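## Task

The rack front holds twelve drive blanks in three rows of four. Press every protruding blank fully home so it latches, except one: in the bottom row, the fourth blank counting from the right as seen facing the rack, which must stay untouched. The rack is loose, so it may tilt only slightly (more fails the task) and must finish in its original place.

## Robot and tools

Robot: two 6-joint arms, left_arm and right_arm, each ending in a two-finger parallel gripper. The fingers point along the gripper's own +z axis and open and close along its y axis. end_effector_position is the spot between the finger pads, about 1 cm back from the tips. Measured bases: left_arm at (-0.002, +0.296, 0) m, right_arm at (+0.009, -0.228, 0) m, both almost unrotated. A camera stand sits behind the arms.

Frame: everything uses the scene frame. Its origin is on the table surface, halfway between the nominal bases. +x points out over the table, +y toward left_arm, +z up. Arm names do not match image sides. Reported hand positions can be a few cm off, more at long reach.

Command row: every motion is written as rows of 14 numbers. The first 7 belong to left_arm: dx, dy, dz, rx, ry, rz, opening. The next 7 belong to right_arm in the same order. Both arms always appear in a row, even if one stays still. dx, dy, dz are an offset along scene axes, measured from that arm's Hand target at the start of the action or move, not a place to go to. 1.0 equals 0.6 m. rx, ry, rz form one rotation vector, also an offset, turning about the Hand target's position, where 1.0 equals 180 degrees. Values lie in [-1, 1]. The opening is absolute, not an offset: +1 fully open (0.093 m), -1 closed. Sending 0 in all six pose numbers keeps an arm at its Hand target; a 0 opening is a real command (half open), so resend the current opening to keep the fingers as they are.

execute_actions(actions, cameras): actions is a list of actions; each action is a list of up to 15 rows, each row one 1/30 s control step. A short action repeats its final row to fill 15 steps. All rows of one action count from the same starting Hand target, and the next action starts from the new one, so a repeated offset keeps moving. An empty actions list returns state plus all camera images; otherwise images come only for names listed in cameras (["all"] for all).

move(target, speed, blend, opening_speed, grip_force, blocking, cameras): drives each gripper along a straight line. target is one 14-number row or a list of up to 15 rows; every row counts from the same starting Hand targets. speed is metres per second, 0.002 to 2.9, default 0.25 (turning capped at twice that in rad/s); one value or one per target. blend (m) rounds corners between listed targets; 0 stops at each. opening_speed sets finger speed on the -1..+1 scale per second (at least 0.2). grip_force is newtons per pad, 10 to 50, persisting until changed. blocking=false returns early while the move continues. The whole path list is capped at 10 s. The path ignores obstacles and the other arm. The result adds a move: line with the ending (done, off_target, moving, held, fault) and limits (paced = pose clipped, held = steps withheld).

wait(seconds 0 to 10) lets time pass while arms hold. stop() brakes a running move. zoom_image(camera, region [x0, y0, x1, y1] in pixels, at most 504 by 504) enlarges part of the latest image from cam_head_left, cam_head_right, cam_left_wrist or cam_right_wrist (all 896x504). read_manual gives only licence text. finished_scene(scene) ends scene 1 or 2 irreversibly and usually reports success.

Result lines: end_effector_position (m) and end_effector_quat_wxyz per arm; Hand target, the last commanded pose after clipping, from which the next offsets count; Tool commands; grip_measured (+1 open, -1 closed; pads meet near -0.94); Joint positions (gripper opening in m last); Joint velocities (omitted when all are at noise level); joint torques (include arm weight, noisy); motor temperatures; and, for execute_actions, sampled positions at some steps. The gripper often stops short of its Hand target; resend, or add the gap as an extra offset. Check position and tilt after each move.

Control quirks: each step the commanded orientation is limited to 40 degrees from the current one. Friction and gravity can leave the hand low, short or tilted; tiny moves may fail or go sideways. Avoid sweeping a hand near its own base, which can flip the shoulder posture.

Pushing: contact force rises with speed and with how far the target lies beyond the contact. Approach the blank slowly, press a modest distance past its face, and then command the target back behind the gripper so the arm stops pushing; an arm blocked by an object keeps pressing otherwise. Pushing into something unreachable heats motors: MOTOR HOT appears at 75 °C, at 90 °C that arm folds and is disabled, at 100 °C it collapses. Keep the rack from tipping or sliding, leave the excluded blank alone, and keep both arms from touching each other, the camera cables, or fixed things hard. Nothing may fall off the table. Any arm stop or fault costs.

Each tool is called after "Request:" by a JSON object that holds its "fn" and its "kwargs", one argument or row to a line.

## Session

Request:
{"fn": "execute_actions", "kwargs": {
  "actions": []
}}

Scene clock: 0.00 s.
left_arm: end_effector_position=(+0.1851, +0.1273, +0.0619) grip_measured=+1.000 end_effector_quat_wxyz=(+0.466, -0.015, +0.873, -0.147) | right_arm: end_effector_position=(+0.2524, -0.1247, +0.2171) grip_measured=+1.000 end_effector_quat_wxyz=(+0.543, +0.211, +0.811, +0.041)
Joint positions: left_arm=[-1.214 0.947 0.187 -0.025 -0.739 -0.917 0.093] | right_arm=[0.955 0.907 0.738 -0.648 0.98 1.054 0.093]
Joint velocities: within noise
Joint torques (N m): no reading
Motor temperatures (°C): left_arm=[24 28 32 32 27 27 29] | right_arm=[29 30 36 31 27 28 29]
Heat: left arm: 32 °C; right arm: 36 °C.
Hand target: left_arm +0.1874, +0.1247, +0.0684; +0.472, -0.020, +0.868, -0.152 | right_arm +0.2526, -0.1239, +0.2201; +0.544, +0.213, +0.810, +0.045
Tool commands: left_gripper/opening=+1.0 right_gripper/opening=+1.0
camera_calibration:
cam_left_wrist: T_world_to_cam=[[-0.0983936, -0.949442, 0.298126, 0.120109], [-0.856718, -0.0716042, -0.51079, 0.240223], [0.506313, -0.305668, -0.806359, 0.0816119], [0, 0, 0, 1]] pos_world=[0.1763, 0.156183, 0.152705]
cam_right_wrist: T_world_to_cam=[[-0.272875, -0.92262, -0.272601, 0.0116634], [-0.677708, 0.38546, -0.626204, 0.394726], [0.682825, 0.0138683, -0.73045, 0.0747097], [0, 0, 0, 1]] pos_world=[0.219678, -0.142427, 0.30493]

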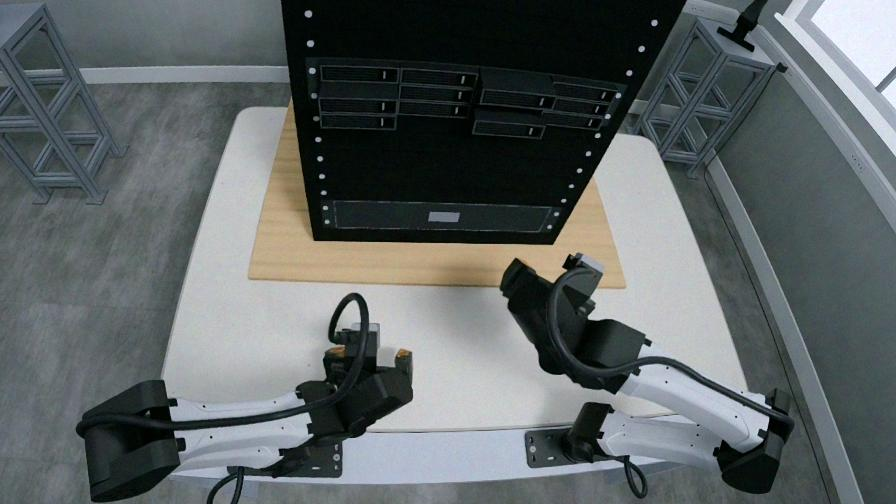

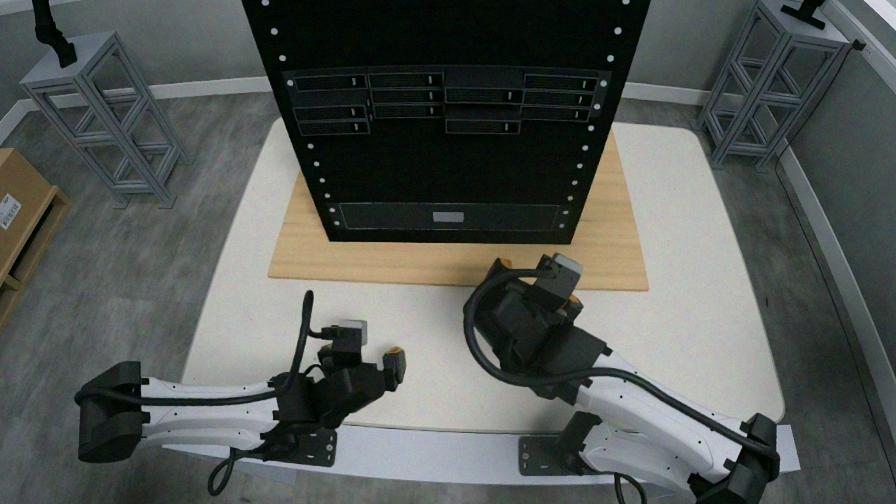

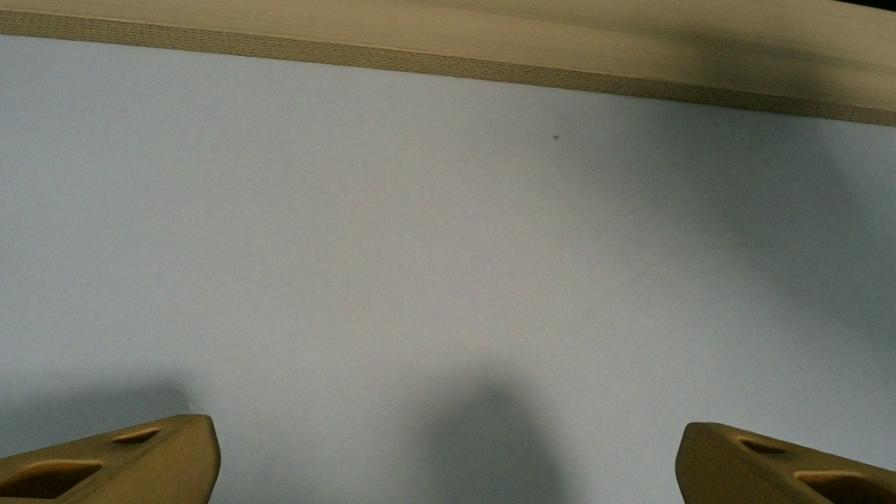

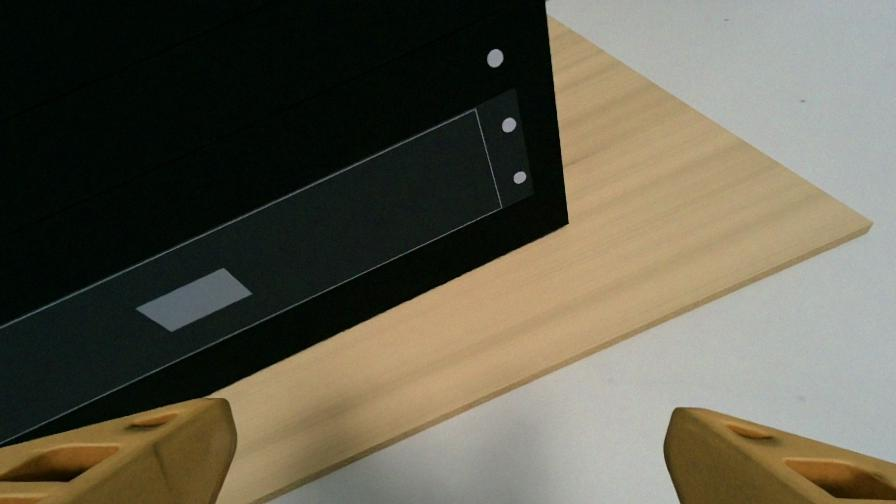

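Request:
{"fn": "zoom_image", "kwargs": {
  "camera": "cam_head_left",
  "region": [290, 40, 640, 160]
}}

Request:
{"fn": "zoom_image", "kwargs": {
  "camera": "cam_head_right",
  "region": [270, 50, 630, 160]
}}

Scaled by 1.440 from the camera's 896x504 image, which has a finer 1280x720 frame.

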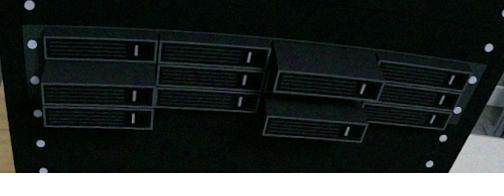

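Scaled by 1.400 from the camera's 896x504 image, which has a finer 1280x720 frame.

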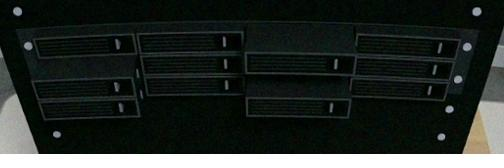

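Request:
{"fn": "move", "kwargs": {
  "target": [0.238,0.134,0.619,0.0888,-0.0437,0.0414,-1, 0.129,0.1565,0.425,-0.0978,0.0151,0.0997,-1],
  "cameras": ["all"],
  "speed": 0.25
}}

Scene clock: 42.63 s.
left_arm: end_effector_position=(+0.3287, +0.2043, +0.4302) grip_measured=-0.980 end_effector_quat_wxyz=(+0.528, -0.002, +0.849, +0.000) | right_arm: end_effector_position=(+0.3280, -0.0310, +0.4770) grip_measured=-0.986 end_effector_quat_wxyz=(+0.543, -0.002, +0.840, -0.004)
Joint positions: left_arm=[-0.487 1.312 1.821 -1.015 -0.424 -0.226 0] | right_arm=[0.87 1.747 2.532 -1.401 0.779 0.453 0]
Joint torques (N m): left_arm=[0.49 -2.47 8.18 1.73 -0.1 0.06] | right_arm=[-0.96 -4.01 5.96 1.54 0.14 0.11]
Motor temperatures (°C): left_arm=[24 28 36 34 27 27 29] | right_arm=[29 31 42 33 27 28 29]
Heat: left arm: 36 °C; right arm: 42 °C.
Hand target: left_arm +0.3301, +0.2052, +0.4397; +0.537, +0.000, +0.844, +0.000 | right_arm +0.3301, -0.0299, +0.4750; +0.537, +0.000, +0.844, +0.000
Off the commanded pose: left_arm 0.010 m, 1 deg | right_arm 0.003 m, 1 deg.
move: done
camera_calibration:
cam_left_wrist: T_world_to_cam=[[0.0125327, -0.999433, 0.0312495, 0.1862], [-0.773919, -0.0294844, -0.632598, 0.573543], [0.633161, -0.0162564, -0.77385, 0.214586], [0, 0, 0, 1]] pos_world=[0.305675, 0.206493, 0.523061]
cam_right_wrist: T_world_to_cam=[[0.0273255, -0.999092, 0.0326885, -0.0568327], [-0.754111, -0.0420686, -0.655399, 0.598484], [0.656179, -0.00674169, -0.754576, 0.231235], [0, 0, 0, 1]] pos_world=[0.301145, -0.0300447, 0.568588]

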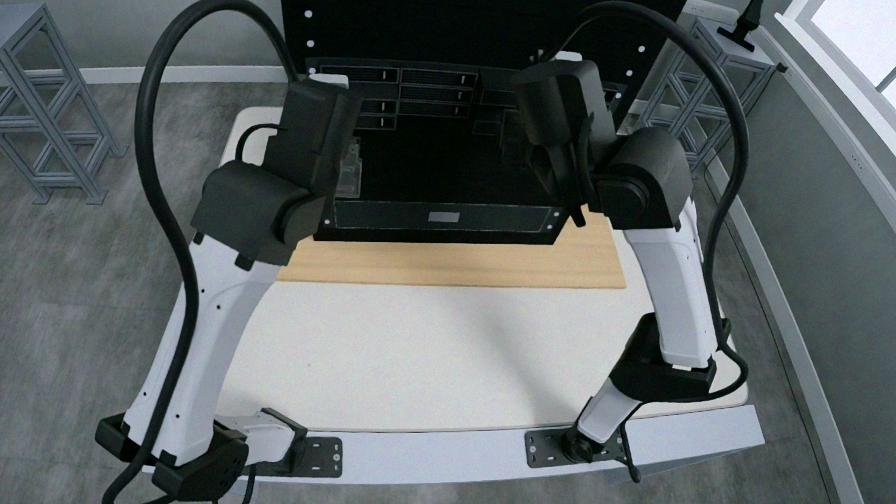

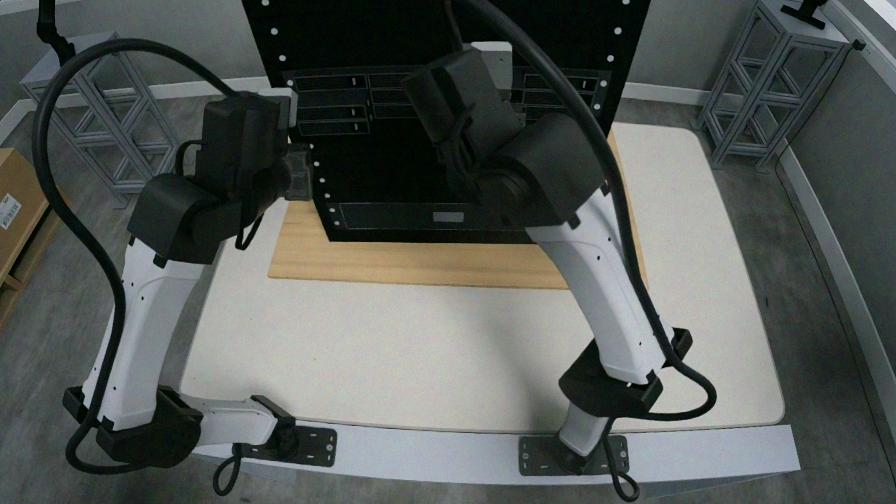

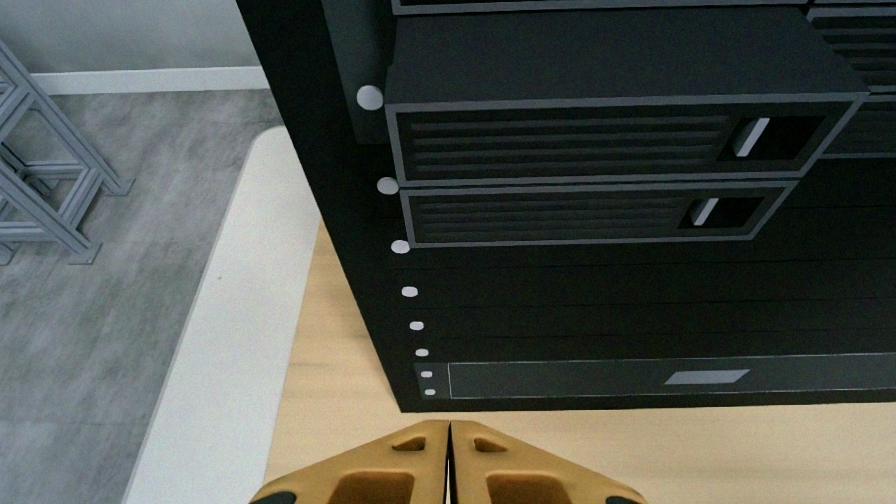

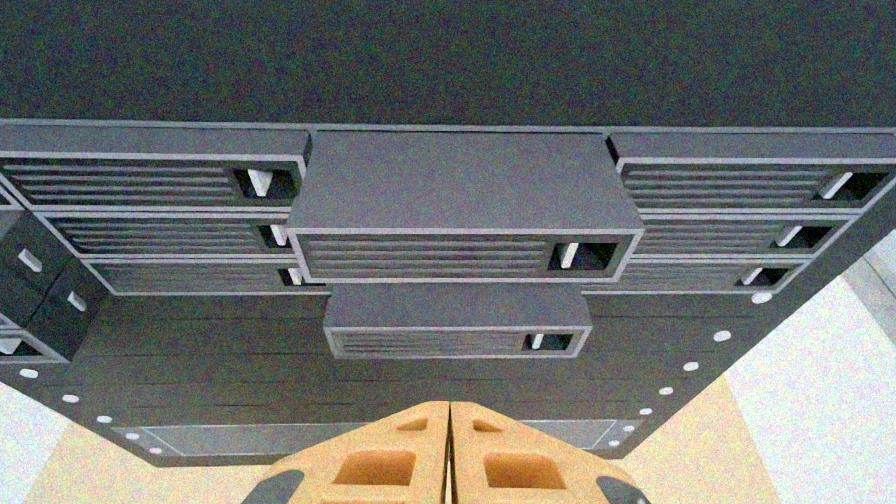

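Request:
{"fn": "move", "kwargs": {
  "target": [0.06,-0.068,0.034,0,0,0,-1, 0.07,-0.012,-0.0217,0,0,0,-1],
  "cameras": ["cam_left_wrist","cam_right_wrist"],
  "speed": 0.1
}}

Scene clock: 66.30 s.
left_arm: end_effector_position=(+0.3653, +0.1645, +0.4532) grip_measured=-0.980 end_effector_quat_wxyz=(+0.529, +0.011, +0.848, +0.003) | right_arm: end_effector_position=(+0.3686, -0.0401, +0.4647) grip_measured=-0.986 end_effector_quat_wxyz=(+0.539, +0.004, +0.842, -0.004)
Joint positions: left_arm=[-0.556 1.564 2.154 -1.108 -0.476 -0.237 0] | right_arm=[0.739 1.747 2.433 -1.251 0.672 0.374 0]
Joint torques (N m): left_arm=[-0.42 -4.37 7.57 1.71 -0.2 -0.26] | right_arm=[-0.77 -5.23 3.9 1.93 0.13 0]
Heat: left arm: 37 °C; right arm: 42 °C.
Hand target: left_arm +0.3662, +0.1642, +0.4601; +0.537, +0.000, +0.844, +0.000 | right_arm +0.3721, -0.0372, +0.4620; +0.537, +0.000, +0.844, +0.000
Off the commanded pose: left_arm 0.007 m, 2 deg | right_arm 0.005 m, 1 deg.
move: done
camera_calibration:
cam_left_wrist: T_world_to_cam=[[-0.00663049, -0.999894, 0.0129412, 0.160474], [-0.772724, -0.003091, -0.634735, 0.611404], [0.634708, -0.0142086, -0.772622, 0.207054], [0, 0, 0, 1]] pos_world=[0.342092, 0.165288, 0.545977]
cam_right_wrist: T_world_to_cam=[[0.0177263, -0.999496, 0.0263233, -0.0601448], [-0.760435, -0.0305708, -0.648694, 0.62028], [0.649172, -0.00851822, -0.760594, 0.200554], [0, 0, 0, 1]] pos_world=[0.342556, -0.0394437, 0.556495]
Images, in order (width x height): cam_left_wrist 896x504, cam_right_wrist 896x504.

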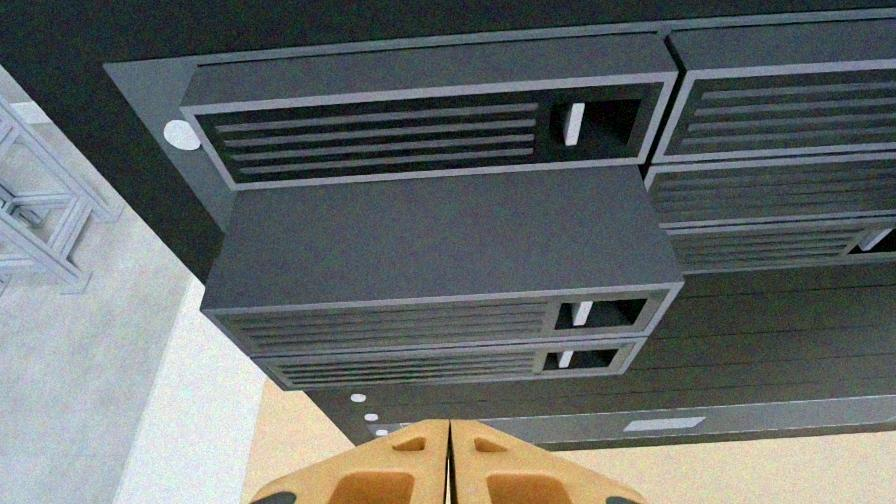

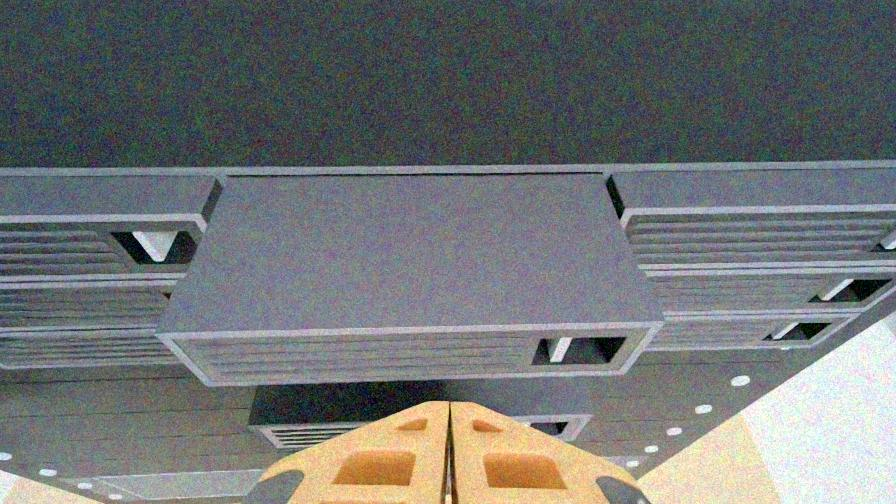

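Request:
{"fn": "move", "kwargs": {
  "target": [
    [0,0,-0.008,0,0,0,-1, 0,0.02,-0.007,0,0,0,-1],
    [0.035,0,-0.008,0,0,0,-1, 0.055,0.02,-0.007,0,0,0,-1]
  ],
  "cameras": ["cam_left_wrist","cam_right_wrist"],
  "speed": 0.05
}}

Scene clock: 80.33 s.
left_arm: end_effector_position=(+0.3826, +0.1647, +0.4457) grip_measured=-0.980 end_effector_quat_wxyz=(+0.524, +0.004, +0.852, +0.005) | right_arm: end_effector_position=(+0.4016, -0.0269, +0.4589) grip_measured=-0.986 end_effector_quat_wxyz=(+0.540, +0.004, +0.842, -0.003)
Joint positions: left_arm=[-0.526 1.608 2.17 -1.089 -0.459 -0.238 0] | right_arm=[0.698 1.877 2.568 -1.237 0.636 0.345 0]
Joint torques (N m): left_arm=[0.42 -4.74 7.71 1.92 -0.07 -0.06] | right_arm=[-0.87 -5.37 6.68 1.75 0.07 -0.01]
Heat: left arm: 39 °C; right arm: 41 °C.
Hand target: left_arm +0.3871, +0.1644, +0.4555; +0.537, +0.000, +0.844, +0.000 | right_arm +0.4051, -0.0252, +0.4578; +0.537, +0.000, +0.843, +0.000
Off the commanded pose: left_arm 0.011 m, 2 deg | right_arm 0.004 m, 1 deg.
move: off_target (left_arm)
camera_calibration:
cam_left_wrist: T_world_to_cam=[[0.00809996, -0.999824, 0.0169195, 0.153524], [-0.780171, -0.0169028, -0.625338, 0.621013], [0.625514, -0.00813491, -0.78017, 0.196274], [0, 0, 0, 1]] pos_world=[0.360481, 0.16559, 0.538873]
cam_right_wrist: T_world_to_cam=[[0.0194908, -0.999493, 0.0251644, -0.0477071], [-0.758906, -0.0311758, -0.650453, 0.64223], [0.650908, -0.00641957, -0.759129, 0.173557], [0, 0, 0, 1]] pos_world=[0.375353, -0.0265467, 0.550693]
Images, in order (width x height): cam_left_wrist 896x504, cam_right_wrist 896x504.

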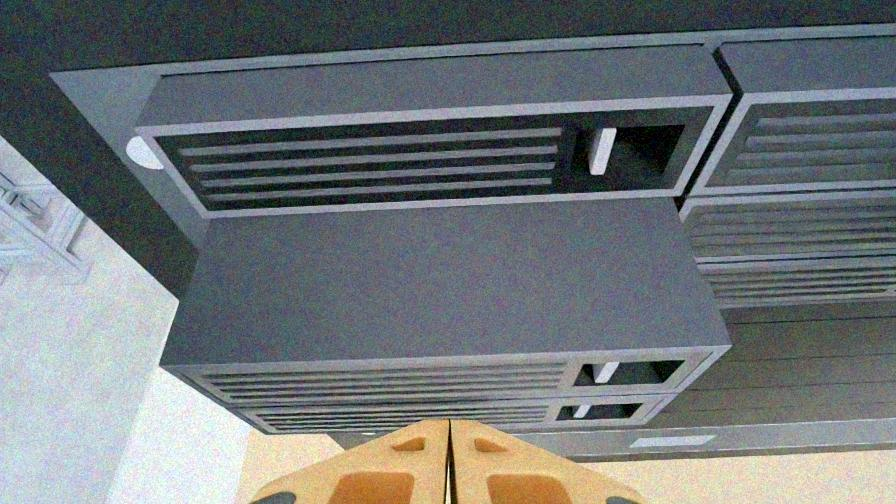

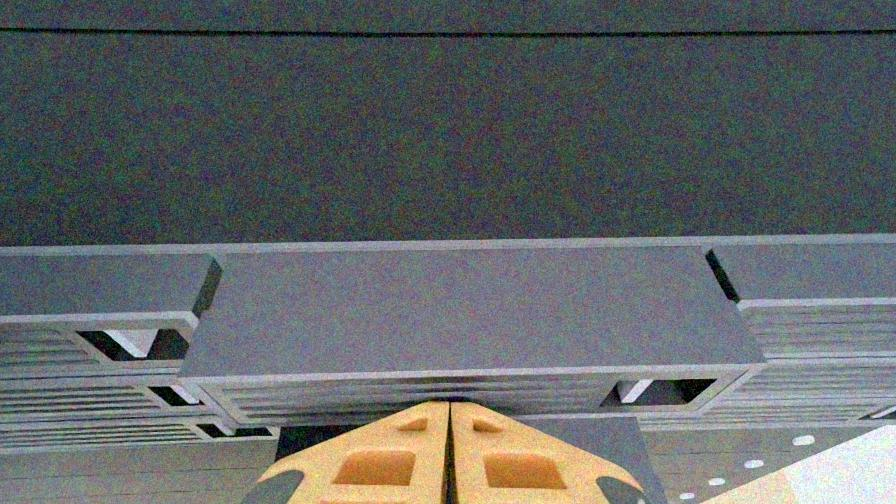

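Request:
{"fn": "move", "kwargs": {
  "target": [0,0,-0.003,0,0,0,-1, 0.03,-0.003,0,0,0,0,-1],
  "cameras": ["cam_right_wrist"],
  "speed": 0.03
}}

Scene clock: 92.27 s.
left_arm: end_effector_position=(+0.3835, +0.1642, +0.4475) grip_measured=-0.980 end_effector_quat_wxyz=(+0.527, +0.003, +0.850, +0.003) | right_arm: end_effector_position=(+0.4174, -0.0275, +0.4594) grip_measured=-0.986 end_effector_quat_wxyz=(+0.539, +0.001, +0.842, -0.001)
Joint positions: left_arm=[-0.526 1.608 2.17 -1.08 -0.459 -0.238 0] | right_arm=[0.663 1.963 2.705 -1.273 0.599 0.319 0]
Joint torques (N m): left_arm=[0.36 -5.35 6.35 1.87 -0.09 -0.04] | right_arm=[-1.2 -5.53 6.28 1.82 0.09 -0.02]
Heat: left arm: 39 °C; right arm: 41 °C.
Hand target: left_arm +0.3871, +0.1644, +0.4537; +0.537, +0.000, +0.844, +0.000 | right_arm +0.4231, -0.0271, +0.4578; +0.537, +0.000, +0.843, +0.000
Off the commanded pose: left_arm 0.007 m, 1 deg | right_arm 0.006 m, 0 deg.
move: done
camera_calibration:
cam_right_wrist: T_world_to_cam=[[0.0266476, -0.999337, 0.0248212, -0.0513396], [-0.75925, -0.0363846, -0.649781, 0.654148], [0.650253, -0.00153042, -0.759716, 0.16436], [0, 0, 0, 1]] pos_world=[0.391154, -0.0272531, 0.551194]
Images, in order (width x height): cam_right_wrist 896x504.

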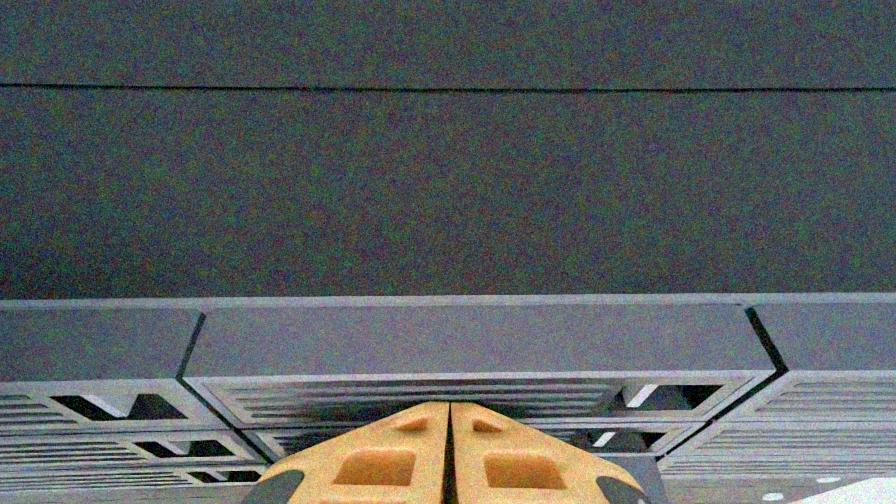

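Request:
{"fn": "move", "kwargs": {
  "target": [0.035,0.0,-0.002,0,0,0,-1, 0.014,-0.001,0,0,0,0,-1],
  "cameras": ["cam_right_wrist","cam_left_wrist"],
  "speed": 0.04
}}

Scene clock: 103.00 s.
left_arm: end_effector_position=(+0.4034, +0.1646, +0.4426) grip_measured=-0.980 end_effector_quat_wxyz=(+0.524, -0.001, +0.852, +0.003) | right_arm: end_effector_position=(+0.4178, -0.0275, +0.4594) grip_measured=-0.986 end_effector_quat_wxyz=(+0.534, -0.007, +0.845, +0.001)
Joint positions: left_arm=[-0.491 1.667 2.216 -1.068 -0.428 -0.228 0] | right_arm=[0.655 2.02 2.826 -1.345 0.577 0.309 0]
Joint torques (N m): left_arm=[0.38 -5.5 7.72 1.9 -0.09 0.09] | right_arm=[-2.24 -5 5.53 2.11 0.19 -0.03]
Motor temperatures (°C): left_arm=[24 29 39 38 27 27 29] | right_arm=[29 36 42 37 27 28 29]
Heat: left arm: 39 °C; right arm: 42 °C.
Hand target: left_arm +0.4081, +0.1643, +0.4523; +0.537, +0.000, +0.844, +0.000 | right_arm +0.4315, -0.0275, +0.4578; +0.537, +0.000, +0.844, +0.000
Off the commanded pose: left_arm 0.011 m, 2 deg | right_arm 0.014 m, 1 deg.
move: off_target (left_arm, right_arm)
camera_calibration:
cam_left_wrist: T_world_to_cam=[[0.0126903, -0.999592, 0.025587, 0.14758], [-0.780666, -0.0258943, -0.624411, 0.636429], [0.624819, -0.0120509, -0.780676, 0.181955], [0, 0, 0, 1]] pos_world=[0.381277, 0.166192, 0.535665]
cam_right_wrist: T_world_to_cam=[[0.042876, -0.998642, 0.0296045, -0.0603906], [-0.766691, -0.0518875, -0.639916, 0.652636], [0.640583, 0.00473949, -0.767875, 0.172014], [0, 0, 0, 1]] pos_world=[0.39277, -0.0272602, 0.551505]
Images, in order (width x height): cam_left_wrist 896x504, cam_right_wrist 896x504.

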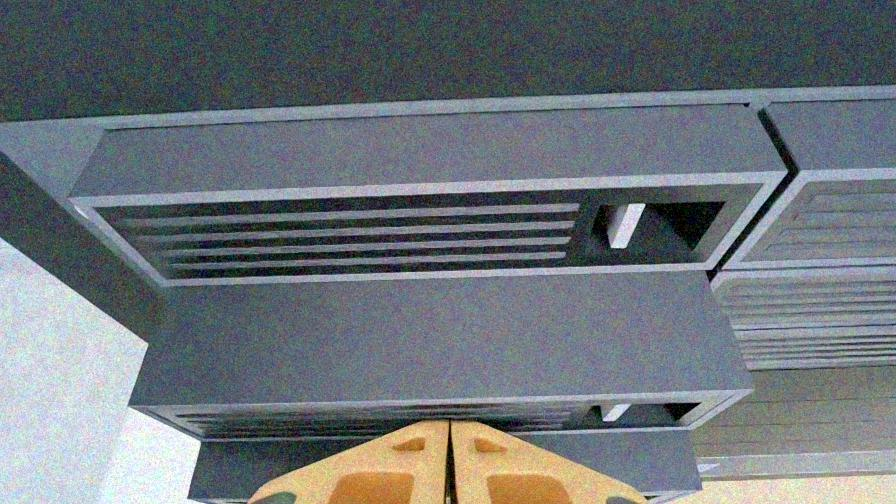

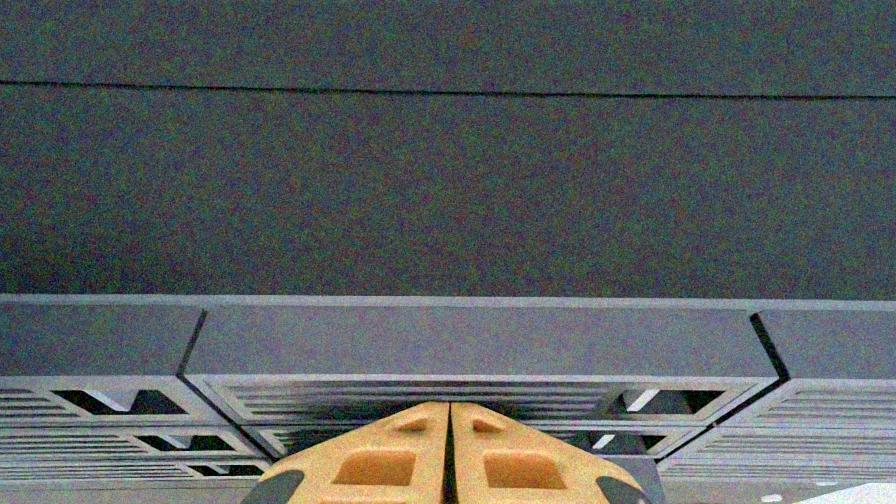

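Request:
{"fn": "move", "kwargs": {
  "target": [
    [-0.025,0.0,0,0,0,0,-1, -0.125,0.0,0,0,0,0,-1],
    [-0.025,0.0,0.018,0,0,0,-1, -0.125,0,-0.093,0,0,0,-1]
  ],
  "cameras": ["cam_right_wrist","cam_left_wrist"],
  "speed": 0.1
}}

Scene clock: 119.63 s.
left_arm: end_effector_position=(+0.3917, +0.1664, +0.4583) grip_measured=-0.980 end_effector_quat_wxyz=(+0.531, +0.001, +0.847, -0.001) | right_arm: end_effector_position=(+0.3606, -0.0242, +0.3939) grip_measured=-0.986 end_effector_quat_wxyz=(+0.526, -0.007, +0.850, -0.006)
Joint positions: left_arm=[-0.503 1.665 2.283 -1.12 -0.435 -0.228 0] | right_arm=[0.79 1.544 1.867 -0.944 0.695 0.411 0]
Joint torques (N m): left_arm=[-0.69 -5.05 7.28 1.74 -0.19 -0.04] | right_arm=[0.35 -7.05 5.27 1.87 0.42 0.06]
Heat: left arm: 40 °C; right arm: 41 °C.
Hand target: left_arm +0.3931, +0.1642, +0.4631; +0.537, +0.000, +0.844, -0.001 | right_arm +0.3565, -0.0276, +0.4021; +0.537, +0.000, +0.843, +0.000
Off the commanded pose: left_arm 0.005 m, 1 deg | right_arm 0.010 m, 2 deg.
move: done
camera_calibration:
cam_left_wrist: T_world_to_cam=[[0.00632909, -0.999503, 0.0308866, 0.149162], [-0.770011, -0.0245777, -0.637557, 0.638838], [0.637999, -0.0197479, -0.769784, 0.192617], [0, 0, 0, 1]] pos_world=[0.368079, 0.168593, 0.550962]
cam_right_wrist: T_world_to_cam=[[0.0348387, -0.998563, 0.0407167, -0.0541624], [-0.779134, -0.052653, -0.624642, 0.565443], [0.625888, -0.00996213, -0.779849, 0.168002], [0, 0, 0, 1]] pos_world=[0.337293, -0.0226386, 0.486421]
Images, in order (width x height): cam_left_wrist 896x504, cam_right_wrist 896x504.

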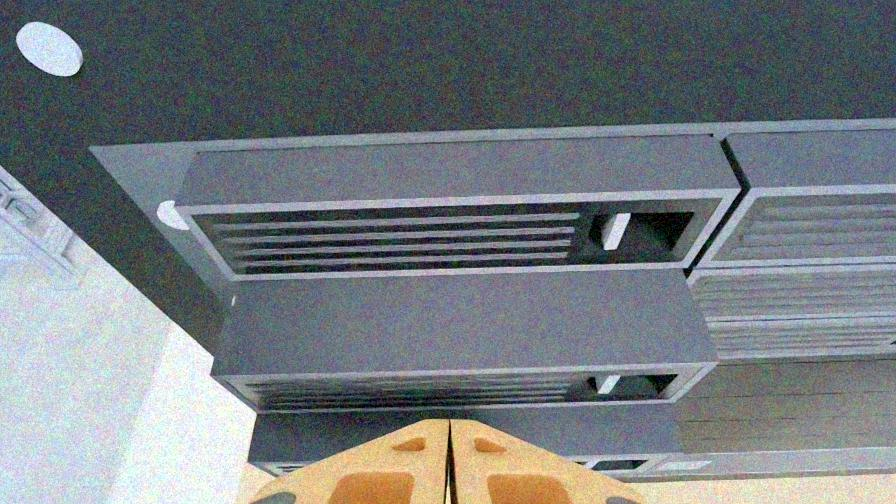

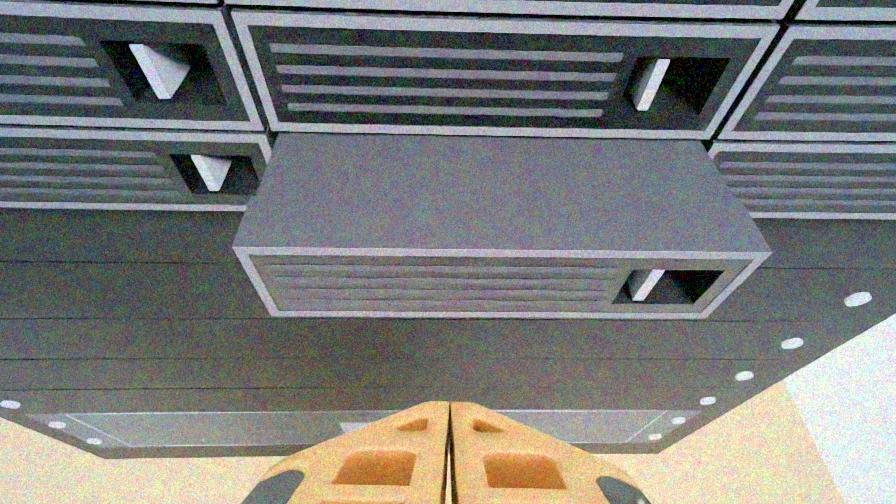

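Request:
{"fn": "move", "kwargs": {
  "target": [
    [0,0.0,-0.007,0,0,0,-1, 0,-0.015,0.012,0,0,0,-1],
    [0.022,0.0,-0.007,0,0,0,-1, 0.055,-0.016,0.012,0,0,0,-1]
  ],
  "cameras": ["cam_right_wrist","cam_left_wrist"],
  "speed": 0.05
}}

Scene clock: 136.30 s.
left_arm: end_effector_position=(+0.4018, +0.1639, +0.4499) grip_measured=-0.980 end_effector_quat_wxyz=(+0.525, +0.000, +0.851, +0.002) | right_arm: end_effector_position=(+0.3849, -0.0403, +0.4017) grip_measured=-0.986 end_effector_quat_wxyz=(+0.530, -0.001, +0.848, -0.012)
Joint positions: left_arm=[-0.496 1.693 2.286 -1.11 -0.431 -0.228 0] | right_arm=[0.701 1.576 1.916 -0.918 0.64 0.347 0]
Joint torques (N m): left_arm=[0.51 -5.64 7.47 1.9 -0.06 0.04] | right_arm=[-0.83 -4.55 8.54 1.9 0.01 -0.06]
Heat: left arm: 40 °C; right arm: 41 °C.
Hand target: left_arm +0.4064, +0.1644, +0.4590; +0.537, +0.000, +0.844, +0.000 | right_arm +0.3895, -0.0372, +0.4091; +0.537, +0.000, +0.844, +0.000
Off the commanded pose: left_arm 0.010 m, 2 deg | right_arm 0.009 m, 2 deg.
move: done
camera_calibration:
cam_left_wrist: T_world_to_cam=[[0.0107363, -0.999627, 0.0251044, 0.147724], [-0.779475, -0.0240923, -0.625969, 0.639739], [0.626341, -0.0128477, -0.779443, 0.187592], [0, 0, 0, 1]] pos_world=[0.379578, 0.165492, 0.542966]
cam_right_wrist: T_world_to_cam=[[0.0189553, -0.998795, 0.0452659, -0.0671738], [-0.773714, -0.0433286, -0.632051, 0.589658], [0.633251, -0.0230422, -0.773603, 0.152893], [0, 0, 0, 1]] pos_world=[0.360681, -0.0380208, 0.494013]
Images, in order (width x height): cam_left_wrist 896x504, cam_right_wrist 896x504.

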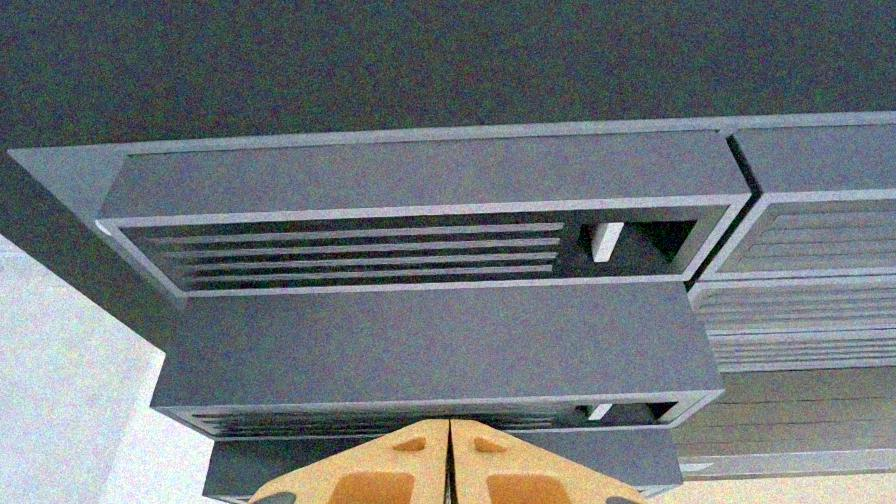

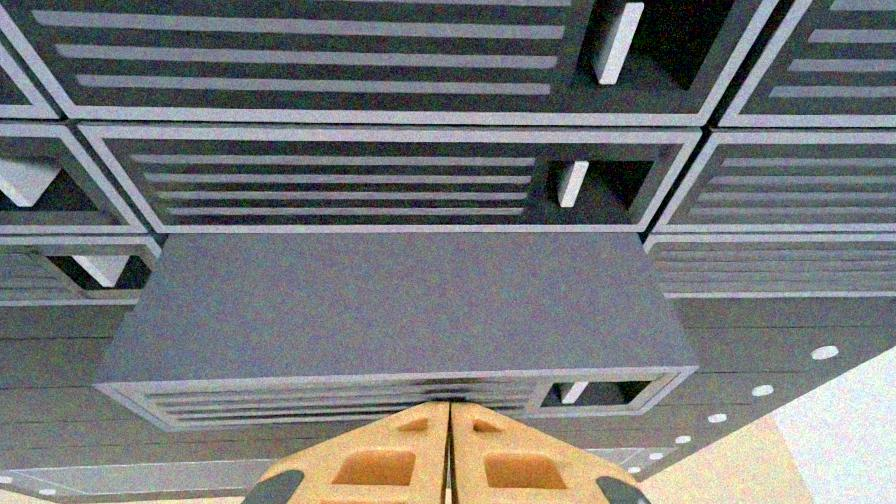

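Request:
{"fn": "move", "kwargs": {
  "target": [
    [-0.012,0.0,0.0,0,0,0,-1, 0.015,-0.001,0,0,0,0,-1],
    [-0.012,0.0,0.014,0,0,0,-1, 0.025,-0.002,0,0,0,0,-1],
    [0.004,0.0,0.011,0,0,0,-1, 0.045,-0.004,0,0,0,0,-1]
  ],
  "cameras": ["cam_right_wrist","cam_left_wrist"],
  "speed": 0.04
}}

Scene clock: 147.77 s.
left_arm: end_effector_position=(+0.4057, +0.1638, +0.4591) grip_measured=-0.980 end_effector_quat_wxyz=(+0.529, -0.002, +0.849, +0.000) | right_arm: end_effector_position=(+0.4102, -0.0405, +0.4033) grip_measured=-0.986 end_effector_quat_wxyz=(+0.531, -0.003, +0.848, -0.006)
Joint positions: left_arm=[-0.49 1.741 2.387 -1.152 -0.427 -0.228 0] | right_arm=[0.643 1.643 1.985 -0.892 0.581 0.31 0]
Joint torques (N m): left_arm=[0.36 -5.71 7.24 1.83 -0.08 0.04] | right_arm=[-1.26 -4.83 8.57 1.93 0.09 0.03]
Heat: left arm: 40 °C; right arm: 42 °C.
Hand target: left_arm +0.4088, +0.1643, +0.4656; +0.537, +0.000, +0.844, -0.001 | right_arm +0.4165, -0.0397, +0.4093; +0.537, +0.000, +0.843, +0.000
Off the commanded pose: left_arm 0.007 m, 1 deg | right_arm 0.009 m, 1 deg.
move: done
camera_calibration:
cam_left_wrist: T_world_to_cam=[[0.0126339, -0.999412, 0.0318884, 0.143466], [-0.773283, -0.0299838, -0.633351, 0.65026], [0.633935, -0.0166571, -0.773207, 0.187004], [0, 0, 0, 1]] pos_world=[0.382475, 0.165993, 0.55186]
cam_right_wrist: T_world_to_cam=[[0.0276266, -0.998926, 0.0372059, -0.0680961], [-0.772568, -0.0449557, -0.633339, 0.610253], [0.634331, -0.0112471, -0.77298, 0.137884], [0, 0, 0, 1]] pos_world=[0.385879, -0.0390378, 0.495612]
Images, in order (width x height): cam_left_wrist 896x504, cam_right_wrist 896x504.

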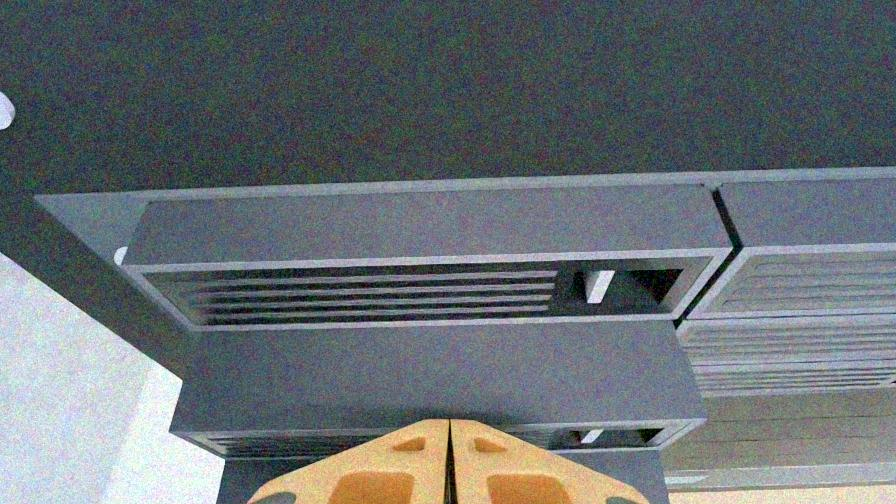

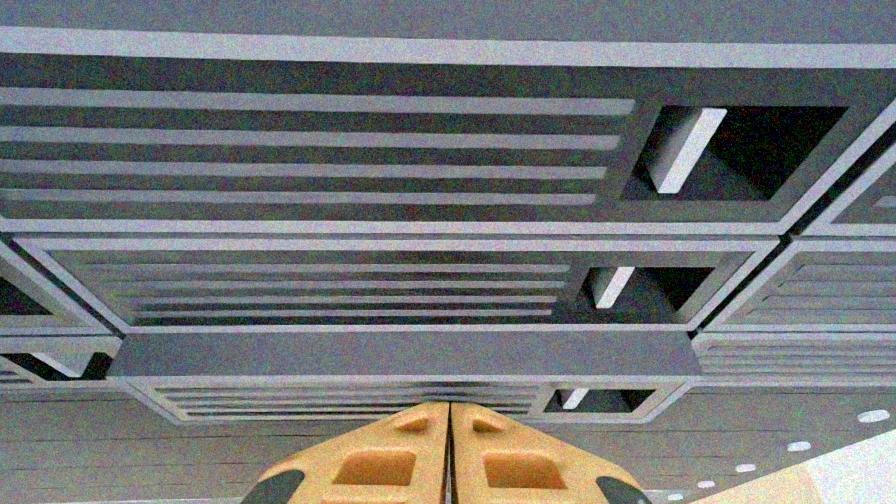

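Request:
{"fn": "move", "kwargs": {
  "target": [
    [-0.015,0.0,0.0,0,0,0,-1, 0.015,-0.001,0,0,0,0,-1],
    [-0.015,0.0,-0.008,0,0,0,-1, 0.023,-0.001,0,0,0,0,-1],
    [0.001,0.0,-0.008,0,0,0,-1, 0.035,-0.002,0,0,0,0,-1]
  ],
  "cameras": ["cam_right_wrist","cam_left_wrist"],
  "speed": 0.04
}}

Scene clock: 159.00 s.
left_arm: end_effector_position=(+0.4068, +0.1626, +0.4489) grip_measured=-0.980 end_effector_quat_wxyz=(+0.522, +0.001, +0.853, +0.003) | right_arm: end_effector_position=(+0.4196, -0.0404, +0.4036) grip_measured=-0.986 end_effector_quat_wxyz=(+0.522, -0.013, +0.853, -0.005)
Joint positions: left_arm=[-0.491 1.721 2.323 -1.126 -0.427 -0.228 0] | right_arm=[0.617 1.685 2.051 -0.925 0.539 0.287 0]
Joint torques (N m): left_arm=[0.61 -6.48 7.5 1.92 -0.05 0.08] | right_arm=[-2.58 -3.66 8.21 2.36 0.16 0.03]
Heat: left arm: 39 °C; right arm: 43 °C.
Hand target: left_arm +0.4093, +0.1643, +0.4608; +0.537, +0.000, +0.844, +0.000 | right_arm +0.4375, -0.0407, +0.4091; +0.537, +0.000, +0.844, +0.000
Off the commanded pose: left_arm 0.012 m, 2 deg | right_arm 0.019 m, 3 deg.
move: off_target (left_arm, right_arm)
camera_calibration:
cam_left_wrist: T_world_to_cam=[[0.0114503, -0.999672, 0.0229038, 0.147112], [-0.783805, -0.0231959, -0.620574, 0.642102], [0.620901, -0.0108464, -0.783814, 0.1875], [0, 0, 0, 1]] pos_world=[0.385179, 0.163992, 0.542067]
cam_right_wrist: T_world_to_cam=[[0.0481949, -0.997828, 0.0449116, -0.0800886], [-0.784239, -0.0656483, -0.616976, 0.615105], [0.618584, -0.00548629, -0.785699, 0.14411], [0, 0, 0, 1]] pos_world=[0.397105, -0.0387434, 0.496329]
Images, in order (width x height): cam_left_wrist 896x504, cam_right_wrist 896x504.

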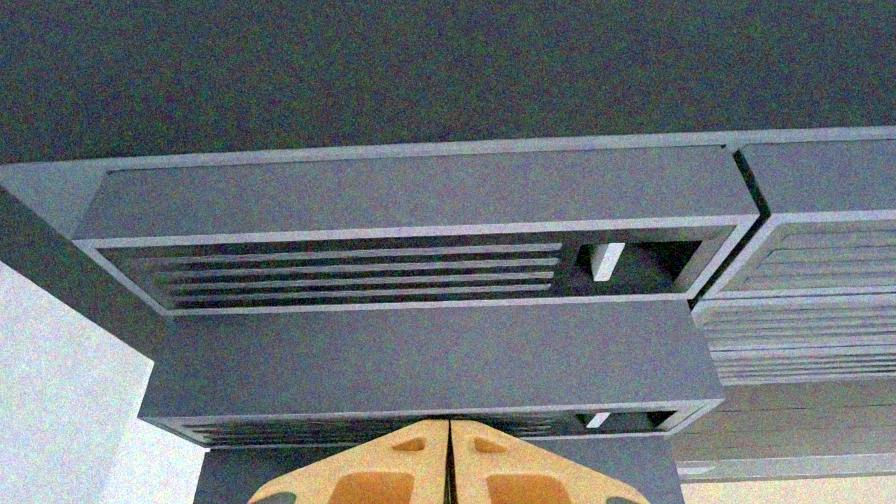

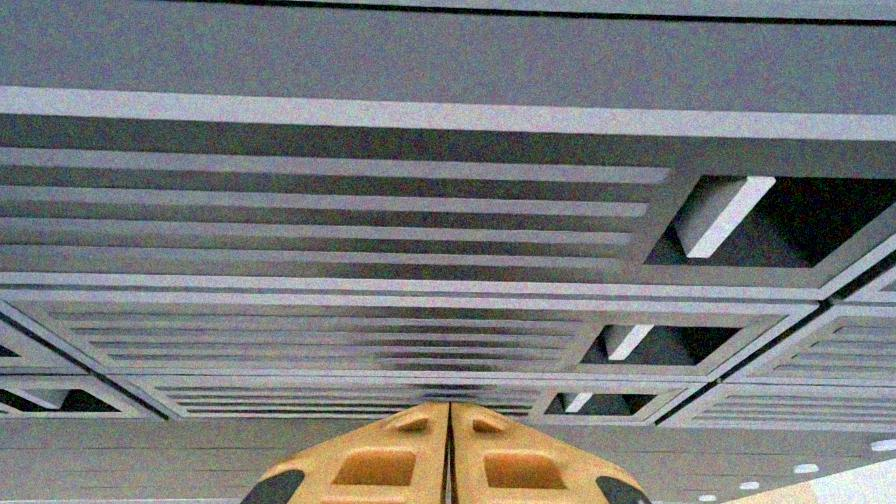

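Request:
{"fn": "move", "kwargs": {
  "target": [0.022,0.0,0.0,0,0,0,-1, -0.12,0.0,0,0,0,0,-1],
  "cameras": ["cam_right_wrist","cam_left_wrist"],
  "speed": 0.08
}}

Scene clock: 165.63 s.
left_arm: end_effector_position=(+0.4186, +0.1643, +0.4543) grip_measured=-0.980 end_effector_quat_wxyz=(+0.528, -0.003, +0.849, +0.001) | right_arm: end_effector_position=(+0.3714, -0.0358, +0.4067) grip_measured=-0.986 end_effector_quat_wxyz=(+0.535, -0.007, +0.845, +0.001)
Joint positions: left_arm=[-0.47 1.768 2.392 -1.127 -0.41 -0.218 0] | right_arm=[0.733 1.54 1.892 -0.917 0.646 0.358 0]
Joint torques (N m): left_arm=[0.31 -6.05 7.56 1.84 -0.08 0.03] | right_arm=[0.27 -6.63 5.33 1.62 0.33 0.21]
Heat: left arm: 39 °C; right arm: 44 °C.
Hand target: left_arm +0.4225, +0.1643, +0.4608; +0.537, +0.000, +0.844, -0.001 | right_arm +0.3655, -0.0407, +0.4091; +0.537, +0.000, +0.844, +0.000
Off the commanded pose: left_arm 0.008 m, 1 deg | right_arm 0.008 m, 1 deg.
move: done
camera_calibration:
cam_left_wrist: T_world_to_cam=[[0.0140165, -0.999416, 0.0311745, 0.143695], [-0.773876, -0.0305858, -0.632599, 0.65727], [0.633183, -0.0152583, -0.773852, 0.175554], [0, 0, 0, 1]] pos_world=[0.395474, 0.166393, 0.547161]
cam_right_wrist: T_world_to_cam=[[0.041455, -0.998697, 0.0297599, -0.0647043], [-0.765086, -0.0508862, -0.641914, 0.583163], [0.642592, 0.00384167, -0.766199, 0.159798], [0, 0, 0, 1]] pos_world=[0.346167, -0.035559, 0.498703]
Images, in order (width x height): cam_left_wrist 896x504, cam_right_wrist 896x504.

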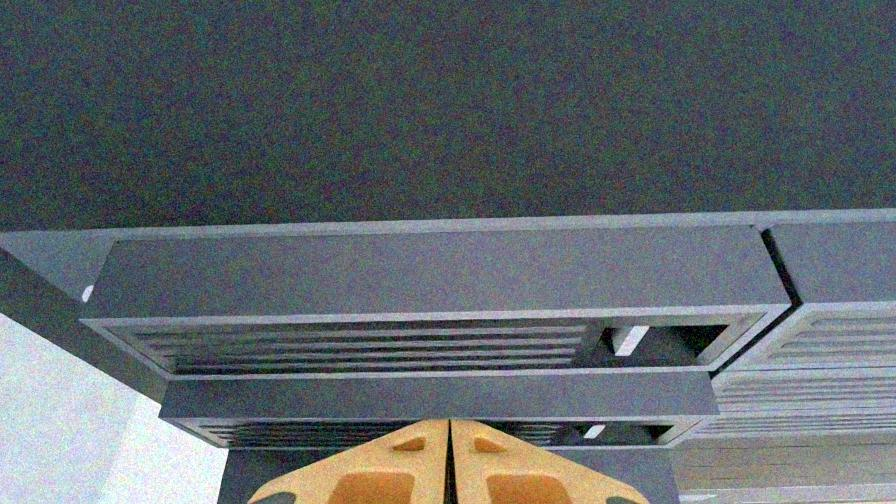

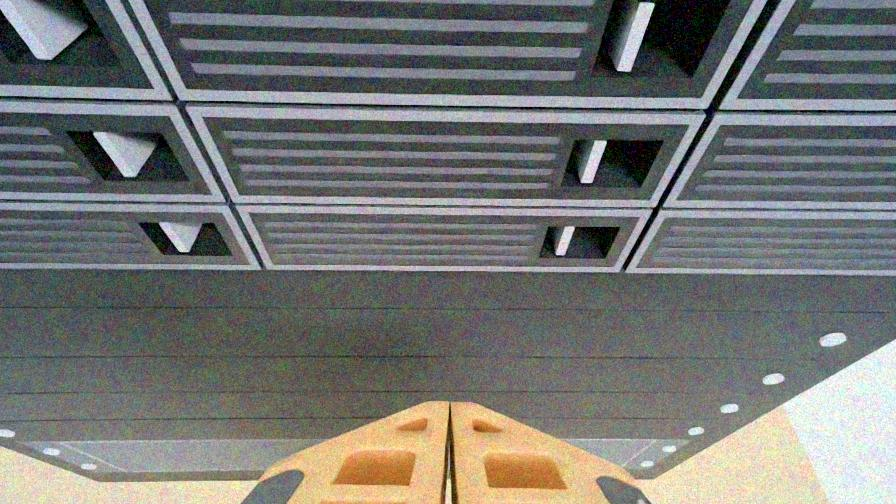

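Request:
{"fn": "move", "kwargs": {
  "target": [0.015,0.0,-0.007,0,0,0,-1, 0,0.0,0,0,0,0,-1],
  "cameras": ["cam_left_wrist"],
  "speed": 0.03
}}

Scene clock: 170.87 s.
left_arm: end_effector_position=(+0.4246, +0.1661, +0.4538) grip_measured=-0.980 end_effector_quat_wxyz=(+0.531, -0.004, +0.847, +0.001) | right_arm: end_effector_position=(+0.3714, -0.0360, +0.4067) grip_measured=-0.986 end_effector_quat_wxyz=(+0.535, -0.006, +0.845, +0.001)
Joint positions: left_arm=[-0.457 1.777 2.392 -1.109 -0.403 -0.212 0] | right_arm=[0.733 1.54 1.892 -0.917 0.647 0.358 0]
Joint torques (N m): left_arm=[0.43 -5.39 7.04 1.87 0.01 0.07] | right_arm=[0.31 -6.6 5.33 1.63 0.42 0.17]
Heat: left arm: 39 °C; right arm: 44 °C.
Hand target: left_arm +0.4315, +0.1644, +0.4565; +0.537, +0.000, +0.844, +0.000 | right_arm +0.3655, -0.0407, +0.4091; +0.537, +0.000, +0.844, +0.000
Off the commanded pose: left_arm 0.008 m, 1 deg | right_arm 0.008 m, 1 deg.
move: done
camera_calibration:
cam_left_wrist: T_world_to_cam=[[0.0170059, -0.999319, 0.0327455, 0.143366], [-0.769717, -0.0339875, -0.63748, 0.662707], [0.638159, -0.0143639, -0.769771, 0.167183], [0, 0, 0, 1]] pos_world=[0.40097, 0.168194, 0.54646]
Images, in order (width x height): cam_left_wrist 896x504.

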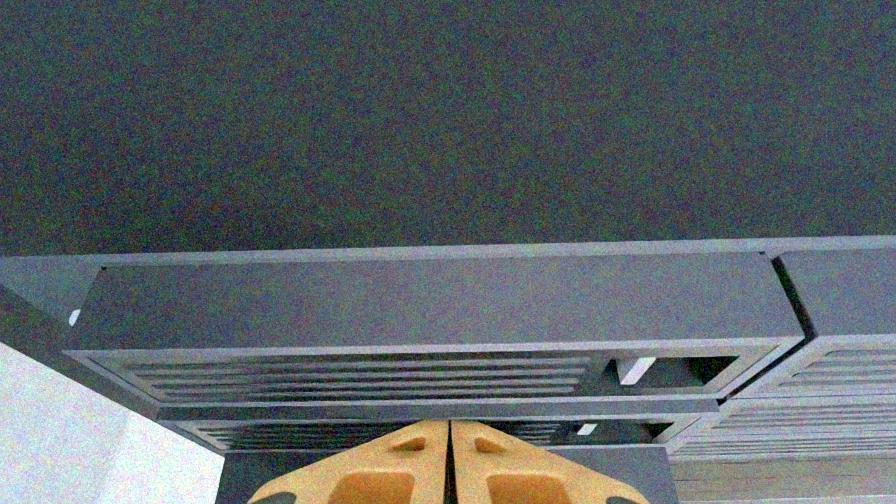

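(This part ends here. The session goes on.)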